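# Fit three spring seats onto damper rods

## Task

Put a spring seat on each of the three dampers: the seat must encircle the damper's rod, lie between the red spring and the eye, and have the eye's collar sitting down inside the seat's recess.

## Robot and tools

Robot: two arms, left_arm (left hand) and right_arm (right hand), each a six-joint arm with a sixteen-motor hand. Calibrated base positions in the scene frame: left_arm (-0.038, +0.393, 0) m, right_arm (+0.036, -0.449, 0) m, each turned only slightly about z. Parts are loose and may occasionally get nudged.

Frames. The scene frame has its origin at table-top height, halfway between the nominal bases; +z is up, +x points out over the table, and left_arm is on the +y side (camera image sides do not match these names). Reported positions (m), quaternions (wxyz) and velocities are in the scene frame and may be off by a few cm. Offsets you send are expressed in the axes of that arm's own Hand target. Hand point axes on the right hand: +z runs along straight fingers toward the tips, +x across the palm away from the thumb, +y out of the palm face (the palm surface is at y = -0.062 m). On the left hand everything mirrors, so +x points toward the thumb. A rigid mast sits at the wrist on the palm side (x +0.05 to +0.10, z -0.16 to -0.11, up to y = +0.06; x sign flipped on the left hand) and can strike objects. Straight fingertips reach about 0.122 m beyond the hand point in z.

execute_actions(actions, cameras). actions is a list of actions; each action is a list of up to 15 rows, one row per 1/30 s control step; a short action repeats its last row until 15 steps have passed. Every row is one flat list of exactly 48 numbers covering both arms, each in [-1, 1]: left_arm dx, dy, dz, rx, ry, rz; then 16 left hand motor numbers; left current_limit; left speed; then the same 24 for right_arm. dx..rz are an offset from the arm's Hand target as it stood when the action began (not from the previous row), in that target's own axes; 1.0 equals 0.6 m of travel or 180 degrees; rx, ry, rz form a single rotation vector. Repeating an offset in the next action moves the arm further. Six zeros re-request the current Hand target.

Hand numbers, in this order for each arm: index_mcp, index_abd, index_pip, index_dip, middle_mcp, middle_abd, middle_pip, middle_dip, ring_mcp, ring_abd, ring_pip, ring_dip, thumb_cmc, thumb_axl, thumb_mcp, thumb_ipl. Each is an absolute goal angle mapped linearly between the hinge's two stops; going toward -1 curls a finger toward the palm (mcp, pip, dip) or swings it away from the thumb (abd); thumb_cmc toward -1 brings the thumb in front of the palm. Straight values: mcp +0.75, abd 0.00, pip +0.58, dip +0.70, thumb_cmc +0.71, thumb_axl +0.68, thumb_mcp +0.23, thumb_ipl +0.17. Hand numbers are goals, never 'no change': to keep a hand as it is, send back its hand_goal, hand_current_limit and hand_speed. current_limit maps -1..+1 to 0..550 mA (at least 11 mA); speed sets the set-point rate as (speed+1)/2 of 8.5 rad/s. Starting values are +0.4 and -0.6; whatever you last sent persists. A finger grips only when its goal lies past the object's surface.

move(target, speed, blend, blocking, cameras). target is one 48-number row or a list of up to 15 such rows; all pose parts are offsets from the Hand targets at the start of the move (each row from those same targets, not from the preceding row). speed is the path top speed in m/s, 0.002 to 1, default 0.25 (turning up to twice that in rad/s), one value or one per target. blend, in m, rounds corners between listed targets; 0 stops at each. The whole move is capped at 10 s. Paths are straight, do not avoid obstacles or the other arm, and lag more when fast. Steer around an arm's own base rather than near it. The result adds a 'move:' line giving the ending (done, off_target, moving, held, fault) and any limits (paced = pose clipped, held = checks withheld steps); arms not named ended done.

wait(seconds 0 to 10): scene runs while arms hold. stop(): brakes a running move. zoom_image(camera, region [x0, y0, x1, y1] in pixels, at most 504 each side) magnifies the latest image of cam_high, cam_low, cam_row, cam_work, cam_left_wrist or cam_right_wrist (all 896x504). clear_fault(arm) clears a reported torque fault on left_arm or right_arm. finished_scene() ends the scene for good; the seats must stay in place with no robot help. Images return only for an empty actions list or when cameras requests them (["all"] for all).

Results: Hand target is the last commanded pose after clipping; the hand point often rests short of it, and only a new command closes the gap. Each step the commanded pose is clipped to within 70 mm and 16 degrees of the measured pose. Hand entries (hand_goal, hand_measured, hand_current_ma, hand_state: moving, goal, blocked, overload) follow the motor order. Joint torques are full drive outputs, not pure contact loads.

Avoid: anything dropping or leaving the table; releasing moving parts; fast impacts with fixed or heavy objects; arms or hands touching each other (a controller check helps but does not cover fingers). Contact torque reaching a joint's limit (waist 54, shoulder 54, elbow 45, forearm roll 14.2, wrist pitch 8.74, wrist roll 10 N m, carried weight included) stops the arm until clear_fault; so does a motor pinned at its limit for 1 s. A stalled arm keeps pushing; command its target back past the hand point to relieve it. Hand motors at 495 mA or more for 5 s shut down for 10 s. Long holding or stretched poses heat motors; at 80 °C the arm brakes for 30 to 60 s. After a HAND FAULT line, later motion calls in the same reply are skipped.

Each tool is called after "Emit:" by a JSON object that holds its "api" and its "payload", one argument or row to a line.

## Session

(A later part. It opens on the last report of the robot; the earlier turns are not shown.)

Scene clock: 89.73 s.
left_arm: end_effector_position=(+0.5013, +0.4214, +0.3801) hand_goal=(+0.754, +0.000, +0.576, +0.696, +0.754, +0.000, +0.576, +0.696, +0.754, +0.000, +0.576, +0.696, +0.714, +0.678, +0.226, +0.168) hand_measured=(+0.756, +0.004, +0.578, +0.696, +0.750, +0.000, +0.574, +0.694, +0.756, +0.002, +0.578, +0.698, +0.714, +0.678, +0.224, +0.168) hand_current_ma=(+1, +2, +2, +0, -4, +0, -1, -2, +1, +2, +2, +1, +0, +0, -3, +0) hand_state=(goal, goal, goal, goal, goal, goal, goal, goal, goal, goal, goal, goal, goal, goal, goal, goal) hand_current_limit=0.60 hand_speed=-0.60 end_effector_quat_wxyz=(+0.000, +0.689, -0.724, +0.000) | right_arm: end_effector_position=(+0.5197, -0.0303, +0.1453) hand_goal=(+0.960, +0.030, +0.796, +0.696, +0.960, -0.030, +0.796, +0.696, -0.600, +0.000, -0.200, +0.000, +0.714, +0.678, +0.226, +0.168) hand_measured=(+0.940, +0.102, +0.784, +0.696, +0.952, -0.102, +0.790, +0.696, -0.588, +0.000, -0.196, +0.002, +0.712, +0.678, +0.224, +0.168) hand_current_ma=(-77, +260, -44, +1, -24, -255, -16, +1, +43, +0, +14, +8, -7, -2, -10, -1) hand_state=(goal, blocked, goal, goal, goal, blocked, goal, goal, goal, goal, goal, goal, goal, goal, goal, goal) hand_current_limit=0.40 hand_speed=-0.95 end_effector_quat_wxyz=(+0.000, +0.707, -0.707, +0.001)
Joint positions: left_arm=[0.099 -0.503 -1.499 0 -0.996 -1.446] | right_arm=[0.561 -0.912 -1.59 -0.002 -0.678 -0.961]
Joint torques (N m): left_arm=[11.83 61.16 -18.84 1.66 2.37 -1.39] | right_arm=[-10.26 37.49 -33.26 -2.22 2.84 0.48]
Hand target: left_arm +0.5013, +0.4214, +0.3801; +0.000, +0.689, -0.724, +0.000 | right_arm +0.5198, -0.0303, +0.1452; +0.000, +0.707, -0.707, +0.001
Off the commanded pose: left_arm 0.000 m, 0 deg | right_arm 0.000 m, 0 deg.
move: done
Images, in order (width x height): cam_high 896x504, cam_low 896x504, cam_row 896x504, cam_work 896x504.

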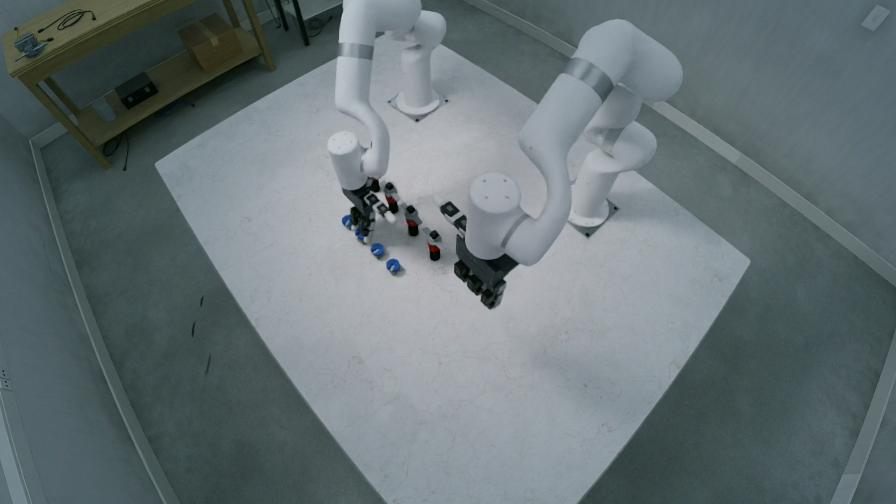

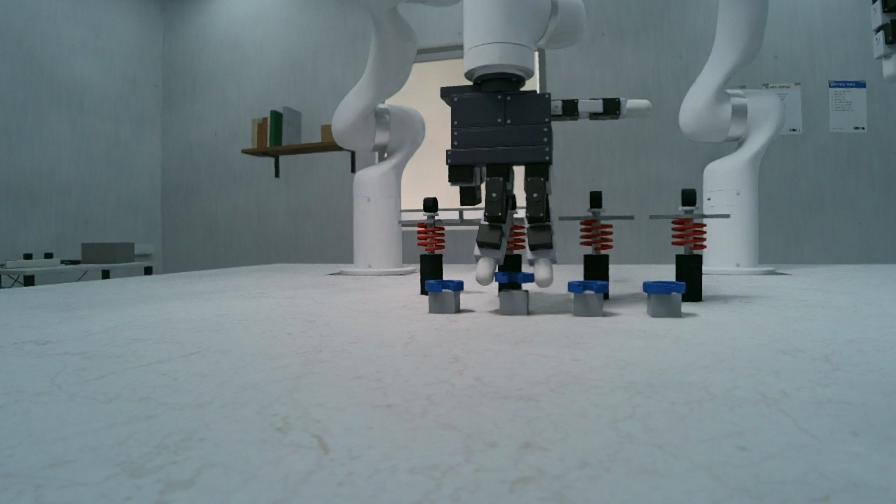

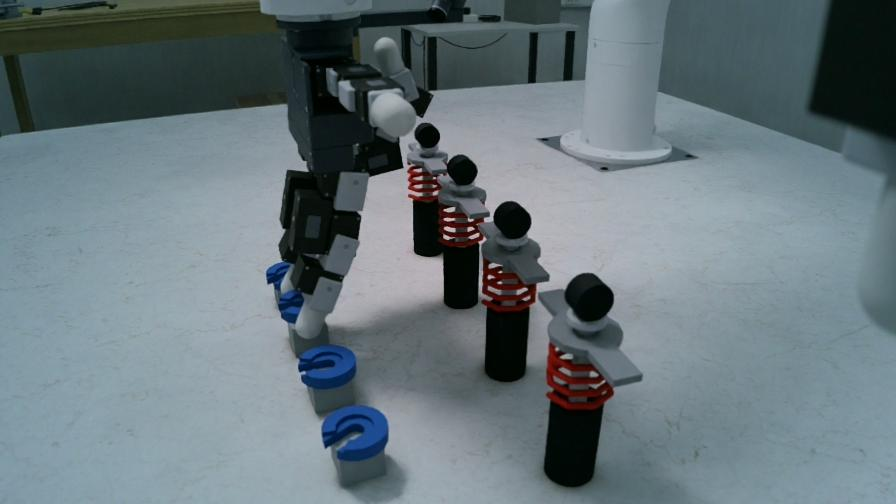

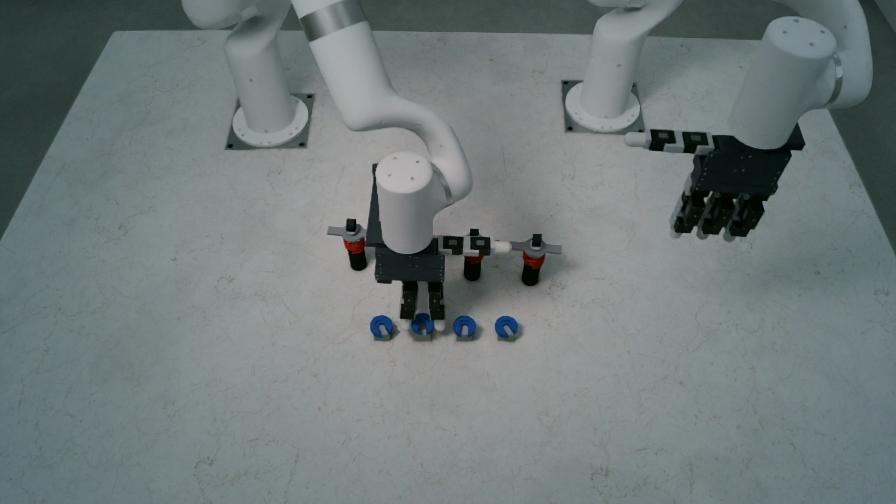

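Emit:
{"api": "move", "payload": {
  "target": [
    [0,0,0,0,0,0,0.754,0,0.576,0.696,0.754,0,0.576,0.696,0.754,0,0.576,0.696,0.714,0.678,0.226,0.168,0.6,-0.6,0,0,0.0145,0,0,0,0.959,0.03,0.796,0.696,0.959,-0.03,0.796,0.696,-0.6,0,-0.2,0.0,0.714,0.678,0.226,0.168,0.4,-0.95],
    [0,0,0,0,0,0,0.754,0,0.576,0.696,0.754,0,0.576,0.696,0.754,0,0.576,0.696,0.714,0.678,0.226,0.168,0.6,-0.6,0,0,0.0146,0,0,0,0.959,0.17,0.796,0.696,0.959,-0.17,0.796,0.696,-0.6,0,-0.2,0.0,0.714,0.678,0.226,0.168,0.4,-0.9]
  ],
  "speed": 0.04,
  "cameras": ["cam_row","cam_work","cam_low"]
}}

Emit:
{"api": "zoom_image", "payload": {
  "camera": "cam_low",
  "region": [440, 200, 600, 330]
}}

Scene clock: 91.50 s.
left_arm: end_effector_position=(+0.5013, +0.4214, +0.3801) hand_goal=(+0.754, +0.000, +0.576, +0.696, +0.754, +0.000, +0.576, +0.696, +0.754, +0.000, +0.576, +0.696, +0.714, +0.678, +0.226, +0.168) hand_measured=(+0.756, +0.004, +0.578, +0.696, +0.750, +0.000, +0.574, +0.694, +0.756, +0.002, +0.578, +0.698, +0.714, +0.678, +0.224, +0.168) hand_current_ma=(+1, +2, +2, +0, -4, +0, -1, -2, +1, +2, +2, +1, +0, +0, -3, +0) hand_state=(goal, goal, goal, goal, goal, goal, goal, goal, goal, goal, goal, goal, goal, goal, goal, goal) hand_current_limit=0.60 hand_speed=-0.60 end_effector_quat_wxyz=(+0.000, +0.689, -0.724, +0.000) | right_arm: end_effector_position=(+0.5198, -0.0303, +0.1364) hand_goal=(+0.960, +0.170, +0.796, +0.696, +0.960, -0.170, +0.796, +0.696, -0.600, +0.000, -0.200, +0.000, +0.714, +0.678, +0.226, +0.168) hand_measured=(+0.948, +0.166, +0.790, +0.696, +0.952, -0.164, +0.790, +0.696, -0.588, +0.000, -0.196, +0.002, +0.712, +0.678, +0.224, +0.168) hand_current_ma=(-44, -13, -19, +1, -24, +13, -16, +1, +43, +0, +14, +8, -7, -2, -10, -1) hand_state=(goal, goal, goal, goal, goal, goal, goal, goal, goal, goal, goal, goal, goal, goal, goal, goal) hand_current_limit=0.40 hand_speed=-0.90 end_effector_quat_wxyz=(+0.000, +0.707, -0.707, +0.001)
Joint positions: left_arm=[0.099 -0.503 -1.499 0 -0.996 -1.446] | right_arm=[0.561 -0.925 -1.591 -0.002 -0.665 -0.961]
Joint torques (N m): left_arm=[11.85 60.21 -19.05 2.06 2.74 -1.27] | right_arm=[-9.86 34.06 -32.57 -2.59 2.59 0.54]
Hand target: left_arm +0.5013, +0.4214, +0.3801; +0.000, +0.689, -0.724, +0.000 | right_arm +0.5198, -0.0303, +0.1364; +0.000, +0.707, -0.707, +0.001
Off the commanded pose: left_arm 0.000 m, 0 deg | right_arm 0.000 m, 0 deg.
move: done
Images, in order (width x height): cam_low 896x504, cam_row 896x504, cam_work 896x504.

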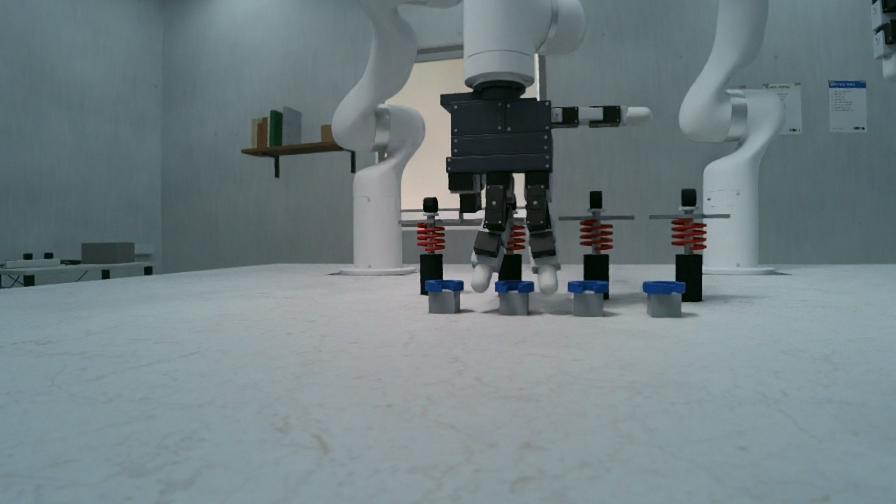

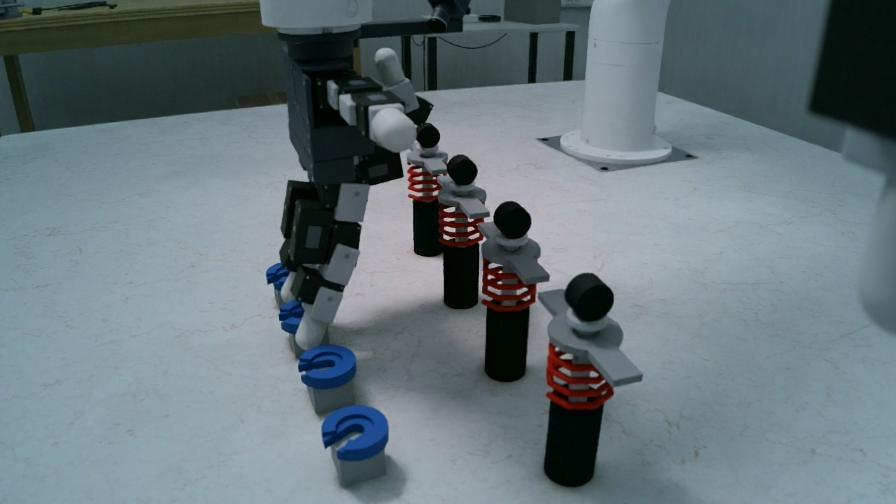

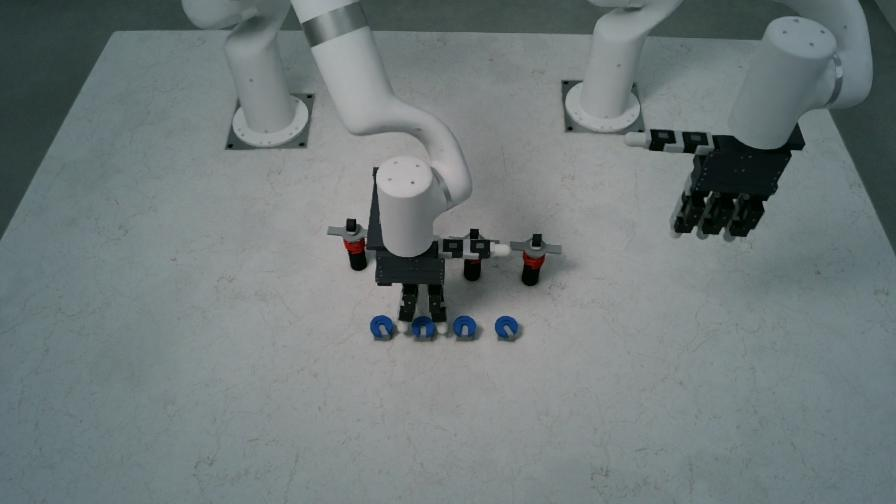

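Scaled by 3.150.

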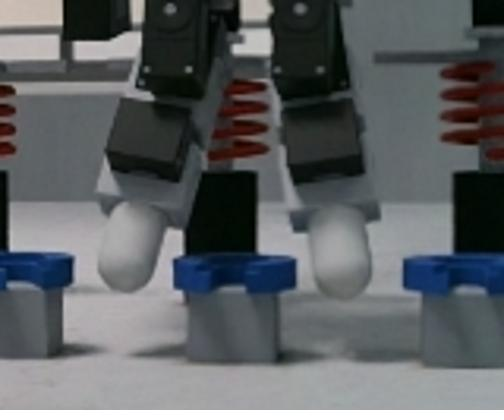

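Emit:
{"api": "move", "payload": {
  "target": [
    [0,0,0,0,0,0,0.754,0,0.576,0.696,0.754,0,0.576,0.696,0.754,0,0.576,0.696,0.714,0.678,0.226,0.168,0.6,-0.6,0,0.03,-0.1,0,0,0,0.959,0.17,0.796,0.696,0.959,-0.17,0.796,0.696,-0.6,0,-0.2,0.0,0.714,0.678,0.226,0.168,0.4,-0.7],
    [0,0,0,0,0,0,0.754,0,0.576,0.696,0.754,0,0.576,0.696,0.754,0,0.576,0.696,0.714,0.678,0.226,0.168,0.6,-0.6,0,0.03,-0.1,0,0,0,0.959,0.17,0.796,0.913,0.959,-0.17,0.796,0.913,-0.6,0,-0.2,0.0,0.714,0.678,0.226,0.168,0.4,-0.7],
    [0,0,0,0,0,0,0.754,0,0.576,0.696,0.754,0,0.576,0.696,0.754,0,0.576,0.696,0.714,0.678,0.226,0.168,0.6,-0.6,0,0.03,-0.03,0,0,0,0.959,0.17,0.796,0.913,0.959,-0.17,0.796,0.913,-0.6,0,-0.2,0.0,0.714,0.678,0.226,0.168,0.4,-0.7]
  ],
  "speed": 0.1,
  "cameras": ["cam_row","cam_work","cam_low"]
}}

Emit:
{"api": "zoom_image", "payload": {
  "camera": "cam_low",
  "region": [440, 200, 600, 330]
}}

Emit:
{"api": "zoom_image", "payload": {
  "camera": "cam_work",
  "region": [360, 250, 490, 350]
}}

Emit:
{"api": "zoom_image", "payload": {
  "camera": "cam_row",
  "region": [220, 150, 420, 400]
}}

Scene clock: 94.47 s.
left_arm: end_effector_position=(+0.5013, +0.4214, +0.3801) hand_goal=(+0.754, +0.000, +0.576, +0.696, +0.754, +0.000, +0.576, +0.696, +0.754, +0.000, +0.576, +0.696, +0.714, +0.678, +0.226, +0.168) hand_measured=(+0.756, +0.004, +0.578, +0.696, +0.750, +0.000, +0.574, +0.694, +0.756, +0.002, +0.578, +0.698, +0.714, +0.678, +0.224, +0.168) hand_current_ma=(+1, +2, +2, +0, -4, +0, -1, -2, +1, +2, +2, +1, +0, +0, -3, +0) hand_state=(goal, goal, goal, goal, goal, goal, goal, goal, goal, goal, goal, goal, goal, goal, goal, goal) hand_current_limit=0.60 hand_speed=-0.60 end_effector_quat_wxyz=(+0.000, +0.689, -0.724, +0.000) | right_arm: end_effector_position=(+0.5017, -0.0303, +0.1545) hand_goal=(+0.960, +0.170, +0.796, +0.914, +0.960, -0.170, +0.796, +0.914, -0.600, +0.000, -0.200, +0.000, +0.714, +0.678, +0.226, +0.168) hand_measured=(+0.950, +0.166, +0.790, +0.910, +0.954, -0.166, +0.790, +0.912, -0.588, +0.000, -0.196, +0.002, +0.712, +0.678, +0.224, +0.168) hand_current_ma=(-38, -12, -18, -9, -24, +12, -15, -8, +43, +0, +14, +8, -6, -2, -11, -1) hand_state=(goal, goal, goal, goal, goal, goal, goal, goal, goal, goal, goal, goal, goal, goal, goal, goal) hand_current_limit=0.40 hand_speed=-0.70 end_effector_quat_wxyz=(+0.000, +0.707, -0.707, +0.001)
Joint positions: left_arm=[0.099 -0.503 -1.499 0 -0.996 -1.446] | right_arm=[0.576 -0.865 -1.53 -0.002 -0.665 -0.945]
Joint torques (N m): left_arm=[10.78 61.26 -17.81 1.65 2.69 -1.27] | right_arm=[-2.79 32.81 -32.63 -2.69 2.62 0.54]
Hand target: left_arm +0.5013, +0.4214, +0.3801; +0.000, +0.689, -0.724, +0.000 | right_arm +0.5018, -0.0303, +0.1544; +0.000, +0.707, -0.707, +0.001
Off the commanded pose: left_arm 0.000 m, 0 deg | right_arm 0.000 m, 0 deg.
move: done
Images, in order (width x height): cam_low 896x504, cam_row 896x504, cam_work 896x504.

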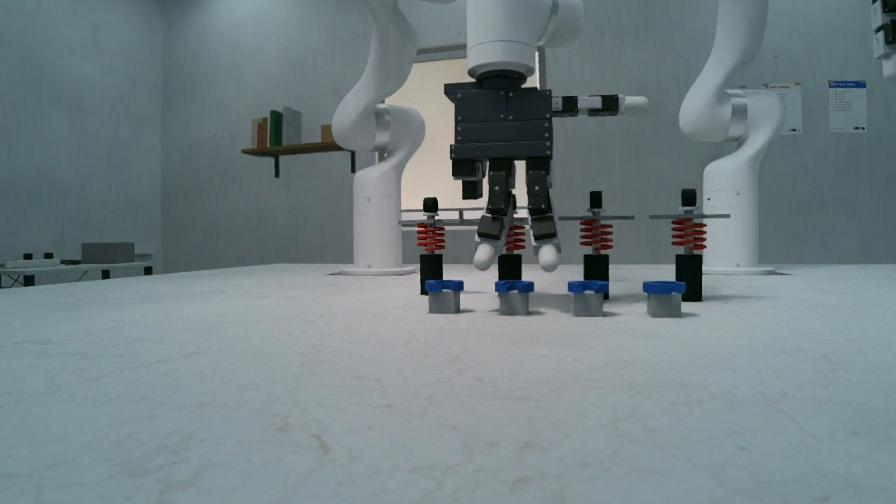

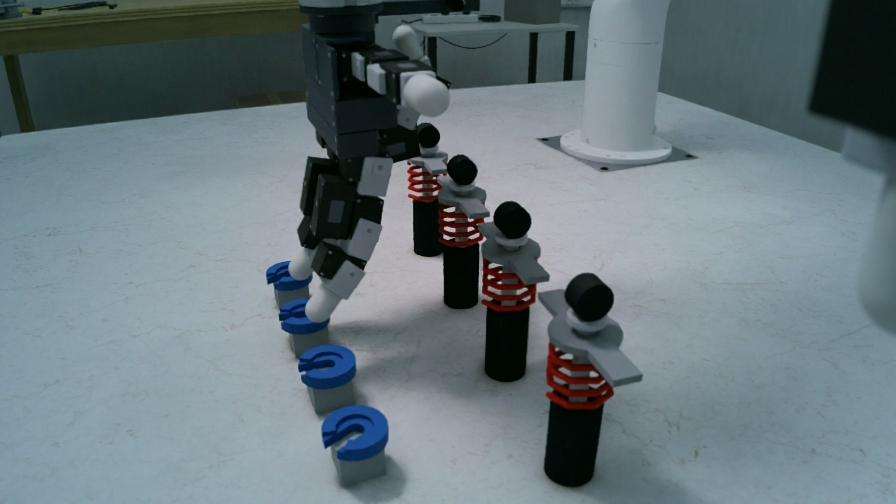

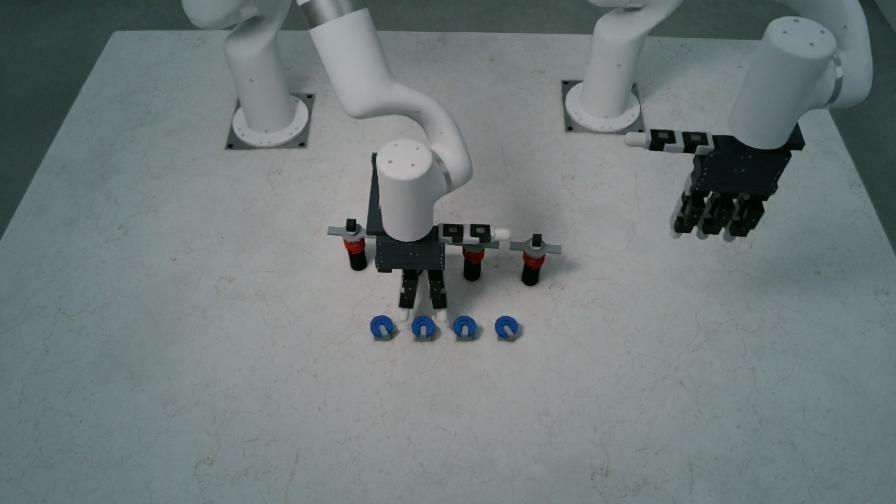

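Scaled by 3.150.

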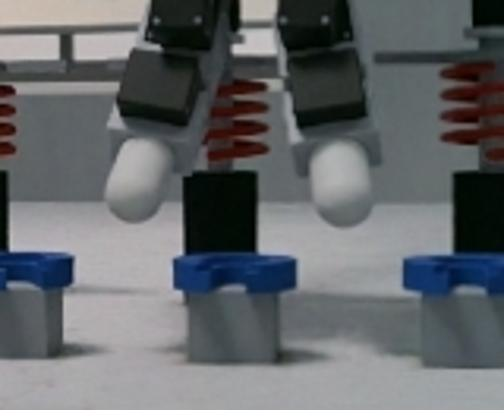

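Scaled by 3.877.

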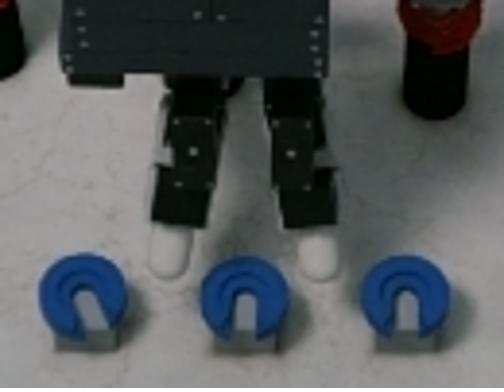

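Scaled by 2.016.

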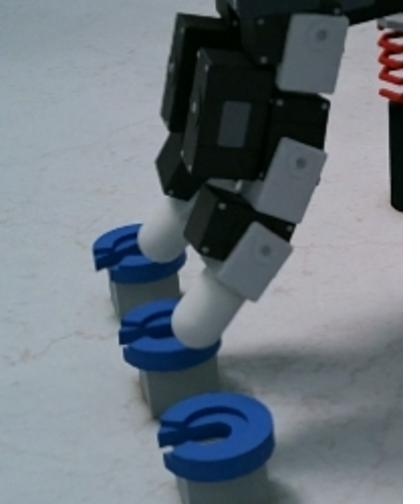

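Emit:
{"api": "move", "payload": {
  "target": [
    [0,0,0,0,0,0,0.754,0,0.576,0.696,0.754,0,0.576,0.696,0.754,0,0.576,0.696,0.714,0.678,0.226,0.168,0.6,-0.6,0.0025,0,0.04,0,0,0,0.959,0.17,0.796,0.913,0.959,-0.17,0.796,0.913,-0.6,0,-0.2,0.0,0.714,0.678,0.226,0.168,0.4,-0.7],
    [0,0,0,0,0,0,0.754,0,0.576,0.696,0.754,0,0.576,0.696,0.754,0,0.576,0.696,0.714,0.678,0.226,0.168,0.6,-0.6,0.0025,0,0.04,0,0,0,0.959,0.03,0.796,0.913,0.959,-0.03,0.796,0.913,-0.6,0,-0.2,0.0,0.714,0.678,0.226,0.168,0.4,-0.94]
  ],
  "speed": 0.06,
  "cameras": ["cam_row","cam_work","cam_low"]
}}

Emit:
{"api": "zoom_image", "payload": {
  "camera": "cam_low",
  "region": [440, 200, 600, 330]
}}

Emit:
{"api": "zoom_image", "payload": {
  "camera": "cam_work",
  "region": [360, 250, 490, 350]
}}

Emit:
{"api": "zoom_image", "payload": {
  "camera": "cam_row",
  "region": [220, 150, 420, 400]
}}

Scene clock: 96.57 s.
left_arm: end_effector_position=(+0.5013, +0.4214, +0.3801) hand_goal=(+0.754, +0.000, +0.576, +0.696, +0.754, +0.000, +0.576, +0.696, +0.754, +0.000, +0.576, +0.696, +0.714, +0.678, +0.226, +0.168) hand_measured=(+0.756, +0.004, +0.578, +0.696, +0.750, +0.000, +0.574, +0.694, +0.756, +0.002, +0.578, +0.698, +0.714, +0.678, +0.224, +0.168) hand_current_ma=(+1, +2, +2, +0, -4, +0, -1, -2, +1, +2, +2, +1, +0, +0, -3, +0) hand_state=(goal, goal, goal, goal, goal, goal, goal, goal, goal, goal, goal, goal, goal, goal, goal, goal) hand_current_limit=0.60 hand_speed=-0.60 end_effector_quat_wxyz=(+0.000, +0.689, -0.724, +0.000) | right_arm: end_effector_position=(+0.5018, -0.0318, +0.1304) hand_goal=(+0.960, +0.030, +0.796, +0.914, +0.960, -0.030, +0.796, +0.914, -0.600, +0.000, -0.200, +0.000, +0.714, +0.678, +0.226, +0.168) hand_measured=(+0.950, +0.098, +0.790, +0.910, +0.954, -0.096, +0.790, +0.912, -0.588, +0.000, -0.196, +0.002, +0.712, +0.678, +0.224, +0.168) hand_current_ma=(-38, +202, -18, -9, -24, -195, -15, -8, +43, +0, +14, +8, -6, -2, -11, -1) hand_state=(goal, moving, goal, goal, goal, moving, goal, goal, goal, goal, goal, goal, goal, goal, goal, goal) hand_current_limit=0.40 hand_speed=-0.94 end_effector_quat_wxyz=(+0.000, +0.707, -0.707, +0.001)
Joint positions: left_arm=[0.099 -0.503 -1.499 0 -0.996 -1.446] | right_arm=[0.574 -0.898 -1.527 -0.002 -0.628 -0.947]
Joint torques (N m): left_arm=[9.19 60.04 -18.57 1.59 2.49 -1.07] | right_arm=[-9.94 34.01 -31.47 -2.08 2.6 -0.19]
Hand target: left_arm +0.5013, +0.4214, +0.3801; +0.000, +0.689, -0.724, +0.000 | right_arm +0.5018, -0.0318, +0.1304; +0.000, +0.707, -0.707, +0.001
Off the commanded pose: left_arm 0.000 m, 0 deg | right_arm 0.000 m, 0 deg.
move: done
Images, in order (width x height): cam_low 896x504, cam_row 896x504, cam_work 896x504.

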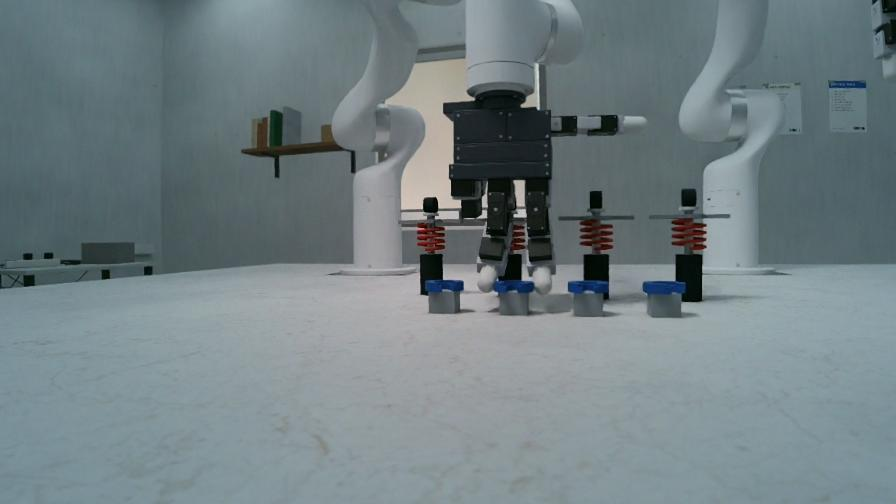

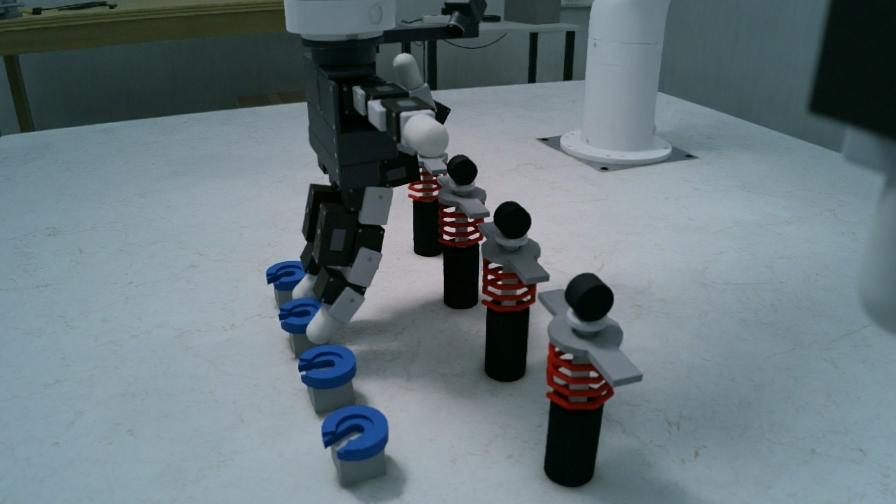

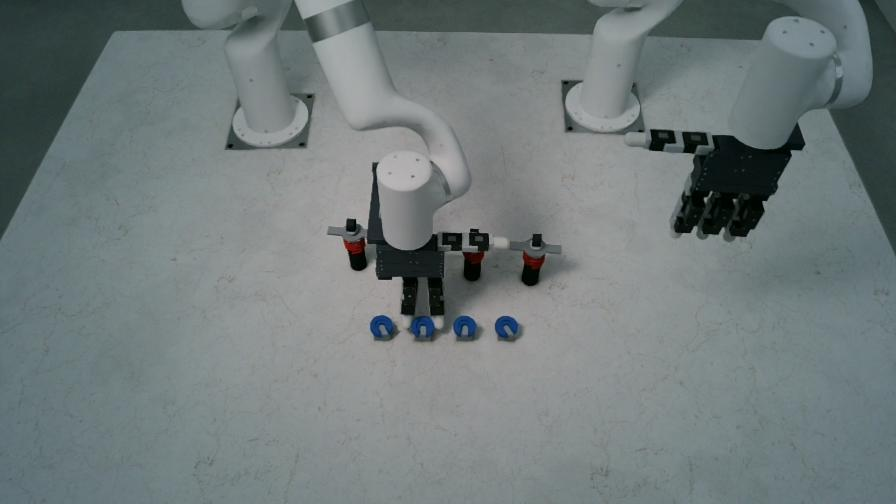

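Scaled by 3.150.

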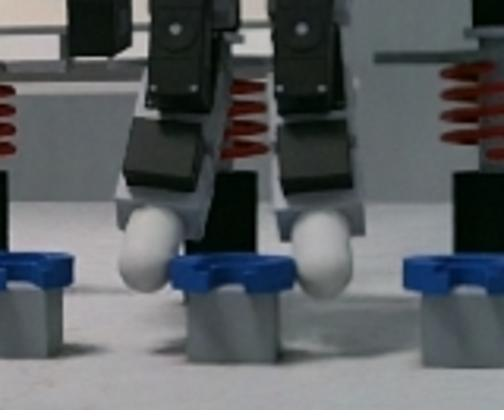

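Scaled by 3.877.

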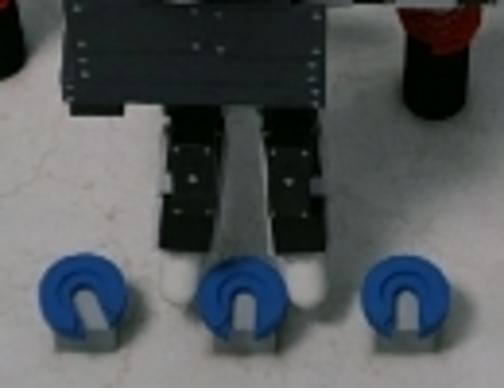

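Scaled by 2.016.

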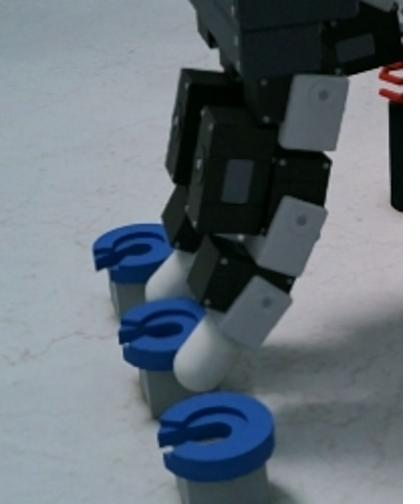

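Emit:
{"api": "move", "payload": {
  "target": [0,0,0,0,0,0,0.754,0,0.576,0.696,0.754,0,0.576,0.696,0.754,0,0.576,0.696,0.714,0.678,0.226,0.168,0.6,-0.6,0,0,-0.2,0,0,0,0.959,0.03,0.796,0.913,0.959,-0.03,0.796,0.913,-0.6,0,-0.2,0.0,0.714,0.678,0.226,0.168,0.4,-0.94],
  "speed": 0.1,
  "cameras": ["cam_row","cam_work","cam_low"]
}}

Emit:
{"api": "zoom_image", "payload": {
  "camera": "cam_low",
  "region": [460, 130, 580, 230]
}}

Emit:
{"api": "zoom_image", "payload": {
  "camera": "cam_work",
  "region": [380, 240, 470, 310]
}}

Scene clock: 98.40 s.
left_arm: end_effector_position=(+0.5013, +0.4214, +0.3801) hand_goal=(+0.754, +0.000, +0.576, +0.696, +0.754, +0.000, +0.576, +0.696, +0.754, +0.000, +0.576, +0.696, +0.714, +0.678, +0.226, +0.168) hand_measured=(+0.756, +0.004, +0.578, +0.696, +0.750, +0.000, +0.574, +0.694, +0.756, +0.002, +0.578, +0.698, +0.714, +0.678, +0.224, +0.168) hand_current_ma=(+1, +2, +2, +0, -4, +0, -1, -2, +1, +2, +2, +1, +0, +0, -3, +0) hand_state=(goal, goal, goal, goal, goal, goal, goal, goal, goal, goal, goal, goal, goal, goal, goal, goal) hand_current_limit=0.60 hand_speed=-0.60 end_effector_quat_wxyz=(+0.000, +0.689, -0.724, +0.000) | right_arm: end_effector_position=(+0.5016, -0.0317, +0.2504) hand_goal=(+0.960, +0.030, +0.796, +0.914, +0.960, -0.030, +0.796, +0.914, -0.600, +0.000, -0.200, +0.000, +0.714, +0.678, +0.226, +0.168) hand_measured=(+0.950, +0.096, +0.790, +0.910, +0.954, -0.094, +0.792, +0.912, -0.588, +0.000, -0.196, +0.002, +0.712, +0.678, +0.224, +0.168) hand_current_ma=(-37, +236, -18, -9, -22, -229, -15, -8, +43, +0, +14, +8, -6, -2, -11, -1) hand_state=(goal, blocked, goal, goal, goal, blocked, goal, goal, goal, goal, goal, goal, goal, goal, goal, goal) hand_current_limit=0.40 hand_speed=-0.94 end_effector_quat_wxyz=(+0.000, +0.707, -0.707, +0.001)
Joint positions: left_arm=[0.099 -0.503 -1.499 0 -0.996 -1.446] | right_arm=[0.574 -0.741 -1.56 -0.002 -0.818 -0.947]
Joint torques (N m): left_arm=[8.69 59.69 -18.27 1.23 2.4 -1.05] | right_arm=[8.86 51.8 -35.22 3.64 -2.68 -0.51]
Hand target: left_arm +0.5013, +0.4214, +0.3801; +0.000, +0.689, -0.724, +0.000 | right_arm +0.5016, -0.0317, +0.2504; +0.000, +0.707, -0.707, +0.001
Off the commanded pose: left_arm 0.000 m, 0 deg | right_arm 0.000 m, 0 deg.
move: done
Images, in order (width x height): cam_low 896x504, cam_row 896x504, cam_work 896x504.

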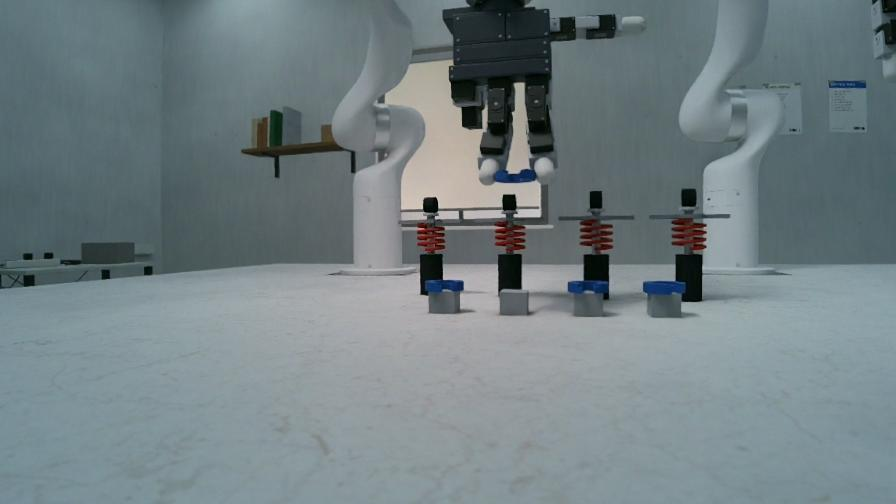

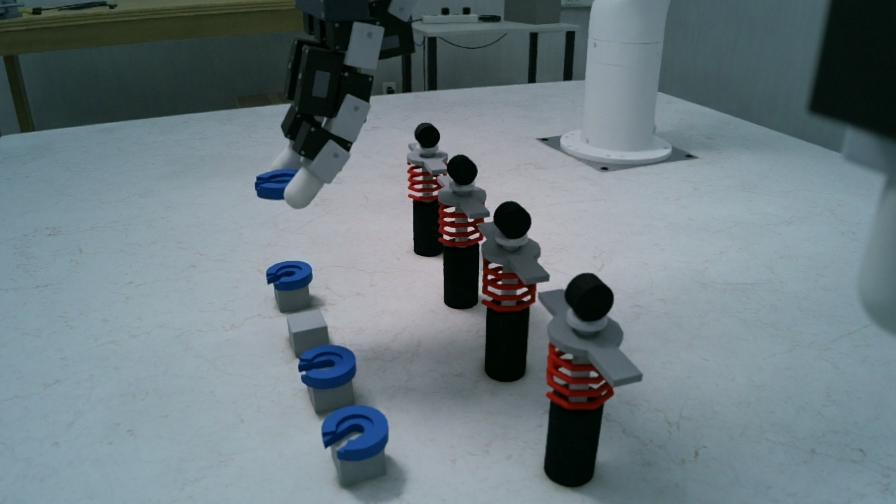

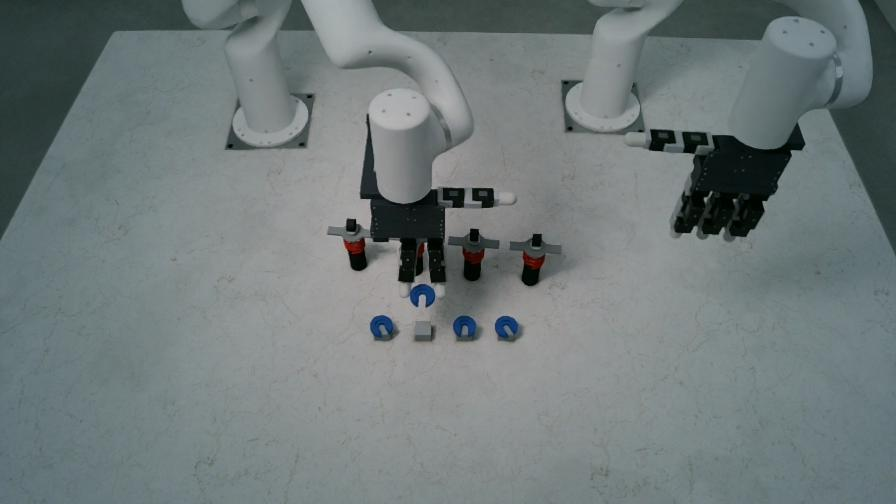

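Scaled by 4.200.

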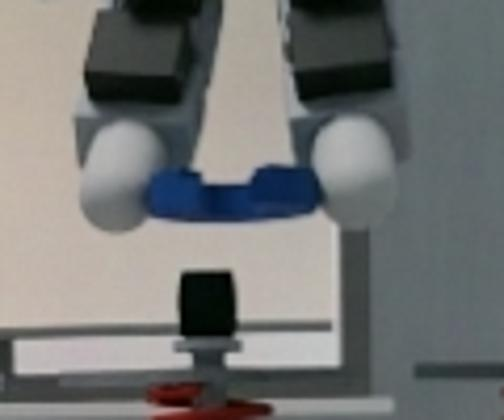

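Scaled by 5.600.

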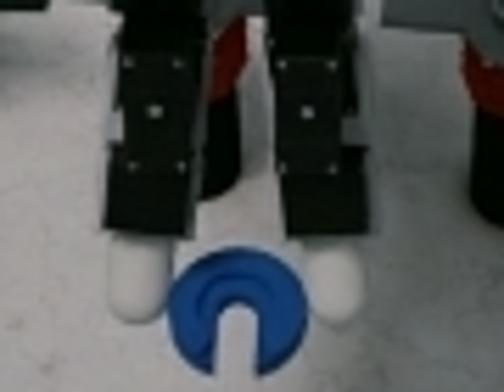

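Emit:
{"api": "move", "payload": {
  "target": [0,0,0,0,0,0, 0.754,0,0.576,0.696, 0.754,0,0.576,0.696, 0.754,0,0.576,0.696, 0.714,0.678,0.226,0.168, 0.6,-0.6, 0,0,-0.1667,0,0,0, 0.959,0.03,0.796,0.913, 0.959,-0.03,0.796,0.913, -0.6,0,-0.2,0.0, 0.714,0.678,0.226,0.168, 0.4,-0.94],
  "speed": 0.15
}}

Emit:
{"api": "move", "payload": {
  "target": [0,0,0,0,0,0, 0.754,0,0.576,0.696, 0.754,0,0.576,0.696, 0.754,0,0.576,0.696, 0.714,0.678,0.226,0.168, 0.6,-0.6, -0.003,0.336,0.084,0.3889,0,0, 0.685,0.03,0.431,0.551, 0.685,-0.03,0.431,0.551, -0.6,0,-0.2,0.0, 0.714,0.678,0.226,0.168, 0.4,-0.96],
  "speed": 0.22,
  "cameras": ["cam_low","cam_work","cam_row","cam_high"]
}}

Scene clock: 102.47 s.
left_arm: end_effector_position=(+0.5013, +0.4214, +0.3801) hand_goal=(+0.754, +0.000, +0.576, +0.696, +0.754, +0.000, +0.576, +0.696, +0.754, +0.000, +0.576, +0.696, +0.714, +0.678, +0.226, +0.168) hand_measured=(+0.756, +0.004, +0.578, +0.696, +0.750, +0.000, +0.574, +0.694, +0.756, +0.002, +0.578, +0.698, +0.714, +0.678, +0.224, +0.168) hand_current_ma=(+1, +2, +2, +0, -4, +0, -1, -2, +1, +2, +2, +1, +0, +0, -3, +0) hand_state=(goal, goal, goal, goal, goal, goal, goal, goal, goal, goal, goal, goal, goal, goal, goal, goal) hand_current_limit=0.60 hand_speed=-0.60 end_effector_quat_wxyz=(+0.000, +0.689, -0.724, +0.000) | right_arm: end_effector_position=(+0.5014, -0.0317, +0.3504) hand_goal=(+0.960, +0.030, +0.796, +0.914, +0.960, -0.030, +0.796, +0.914, -0.600, +0.000, -0.200, +0.000, +0.714, +0.678, +0.226, +0.168) hand_measured=(+0.950, +0.096, +0.790, +0.910, +0.954, -0.094, +0.792, +0.912, -0.588, +0.000, -0.196, +0.002, +0.712, +0.678, +0.224, +0.168) hand_current_ma=(-37, +236, -18, -9, -22, -229, -15, -8, +43, +0, +14, +8, -6, -2, -11, -1) hand_state=(goal, blocked, goal, goal, goal, blocked, goal, goal, goal, goal, goal, goal, goal, goal, goal, goal) hand_current_limit=0.40 hand_speed=-0.94 end_effector_quat_wxyz=(+0.000, +0.707, -0.707, +0.001)
Joint positions: left_arm=[0.099 -0.503 -1.499 0 -0.996 -1.446] | right_arm=[0.574 -0.653 -1.655 -0.002 -1.001 -0.948]
Joint torques (N m): left_arm=[6.21 61.68 -18.82 2.09 2.42 -1.22] | right_arm=[9.46 49.78 -36.57 1.32 -2.61 -0.27]
Hand target: left_arm +0.5013, +0.4214, +0.3801; +0.000, +0.689, -0.724, +0.000 | right_arm +0.5014, -0.0317, +0.3504; +0.000, +0.707, -0.707, +0.001
Off the commanded pose: left_arm 0.000 m, 0 deg | right_arm 0.000 m, 0 deg.
move: done

Scene clock: 105.87 s.
left_arm: end_effector_position=(+0.5013, +0.4214, +0.3801) hand_goal=(+0.754, +0.000, +0.576, +0.696, +0.754, +0.000, +0.576, +0.696, +0.754, +0.000, +0.576, +0.696, +0.714, +0.678, +0.226, +0.168) hand_measured=(+0.756, +0.004, +0.578, +0.696, +0.750, +0.000, +0.574, +0.694, +0.756, +0.002, +0.578, +0.698, +0.714, +0.678, +0.224, +0.168) hand_current_ma=(+1, +2, +2, +0, -4, +0, -1, -2, +1, +2, +2, +1, +0, +0, -3, +0) hand_state=(goal, goal, goal, goal, goal, goal, goal, goal, goal, goal, goal, goal, goal, goal, goal, goal) hand_current_limit=0.60 hand_speed=-0.60 end_effector_quat_wxyz=(+0.000, +0.689, -0.724, +0.000) | right_arm: end_effector_position=(+0.2999, -0.0300, +0.2997) hand_goal=(+0.686, +0.030, +0.432, +0.552, +0.686, -0.030, +0.432, +0.552, -0.600, +0.000, -0.200, +0.000, +0.714, +0.678, +0.226, +0.168) hand_measured=(+0.674, +0.090, +0.430, +0.554, +0.678, -0.088, +0.434, +0.554, -0.588, +0.000, -0.196, +0.002, +0.708, +0.678, +0.224, +0.168) hand_current_ma=(-47, +211, -5, +4, -26, -200, +3, +8, +43, +0, +14, +8, -21, -2, -11, -1) hand_state=(goal, blocked, goal, goal, goal, blocked, goal, goal, goal, goal, goal, goal, goal, goal, goal, goal) hand_current_limit=0.40 hand_speed=-0.96 end_effector_quat_wxyz=(-0.406, +0.579, -0.579, +0.406)
Joint positions: left_arm=[0.099 -0.503 -1.499 0 -0.996 -1.446] | right_arm=[1.31 -0.162 -0.684 -1.574 -1.165 1.011]
Joint torques (N m): left_arm=[3.64 59.49 -18.56 2.16 2.48 -1.2] | right_arm=[9.92 12.21 -17.52 -2.98 -4.77 1.19]
Hand target: left_arm +0.5013, +0.4214, +0.3801; +0.000, +0.689, -0.724, +0.000 | right_arm +0.2999, -0.0300, +0.2997; -0.406, +0.579, -0.579, +0.406
Off the commanded pose: left_arm 0.000 m, 0 deg | right_arm 0.000 m, 0 deg.
move: done
Images, in order (width x height): cam_high 896x504, cam_low 896x504, cam_row 896x504, cam_work 896x504.

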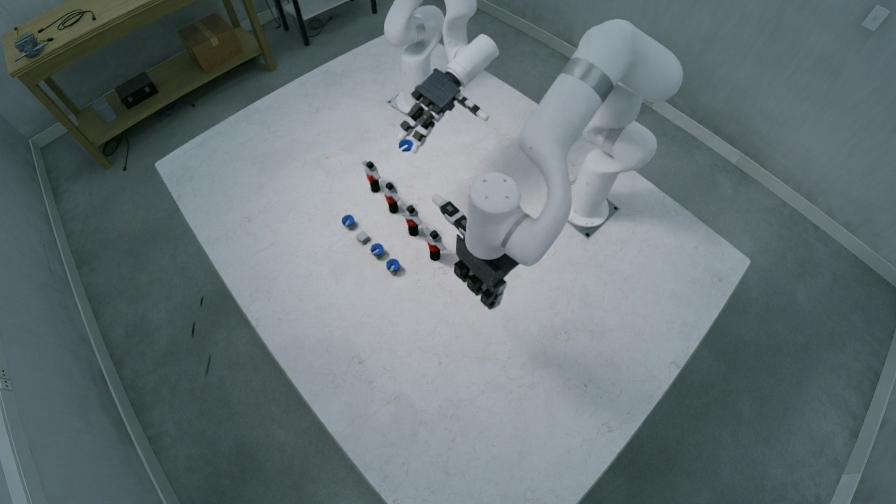

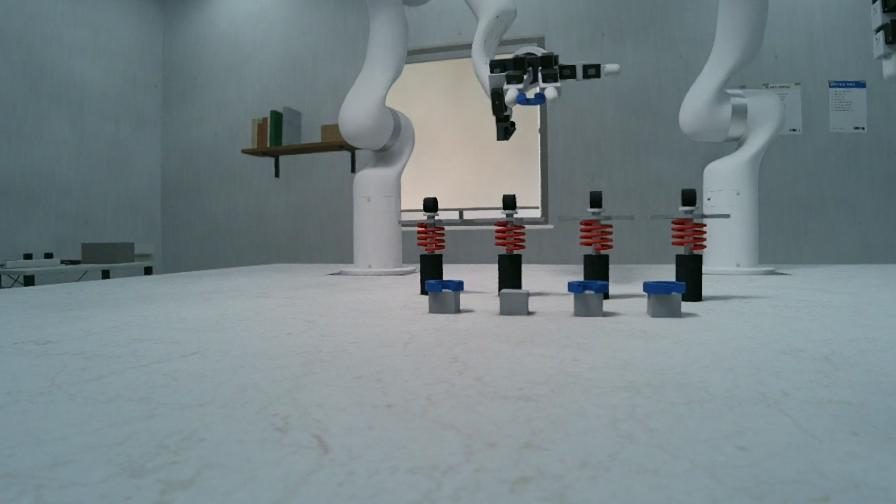

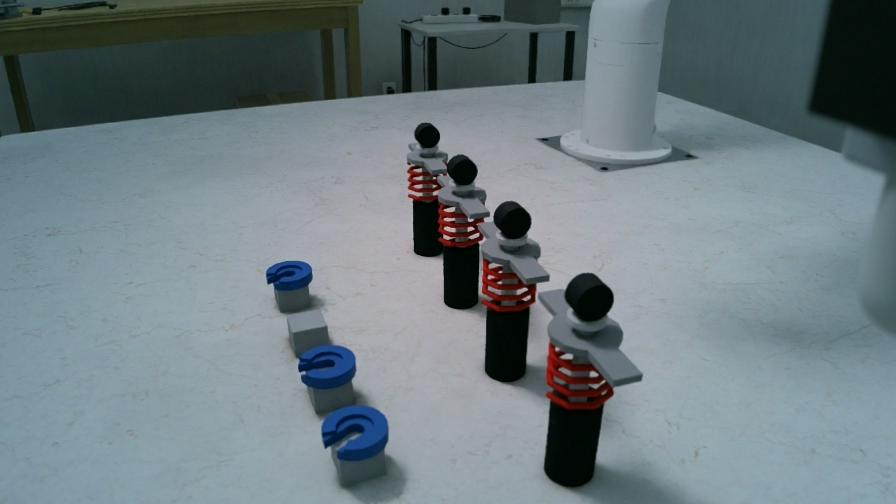

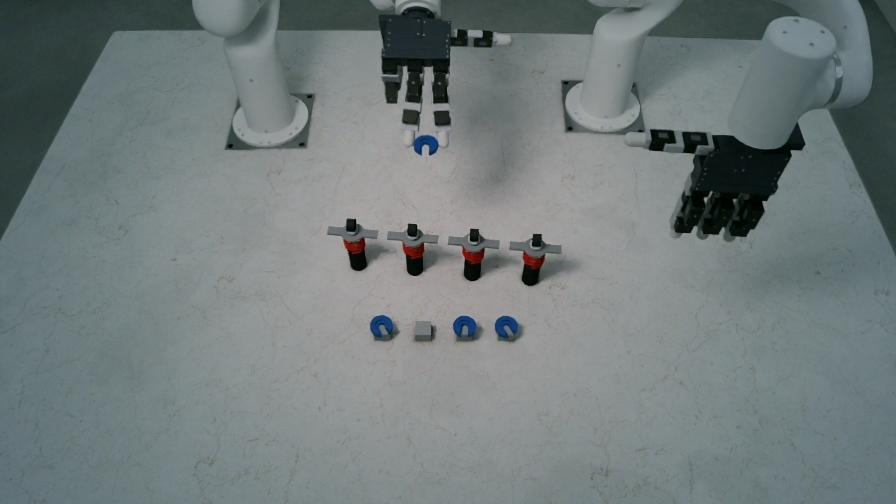

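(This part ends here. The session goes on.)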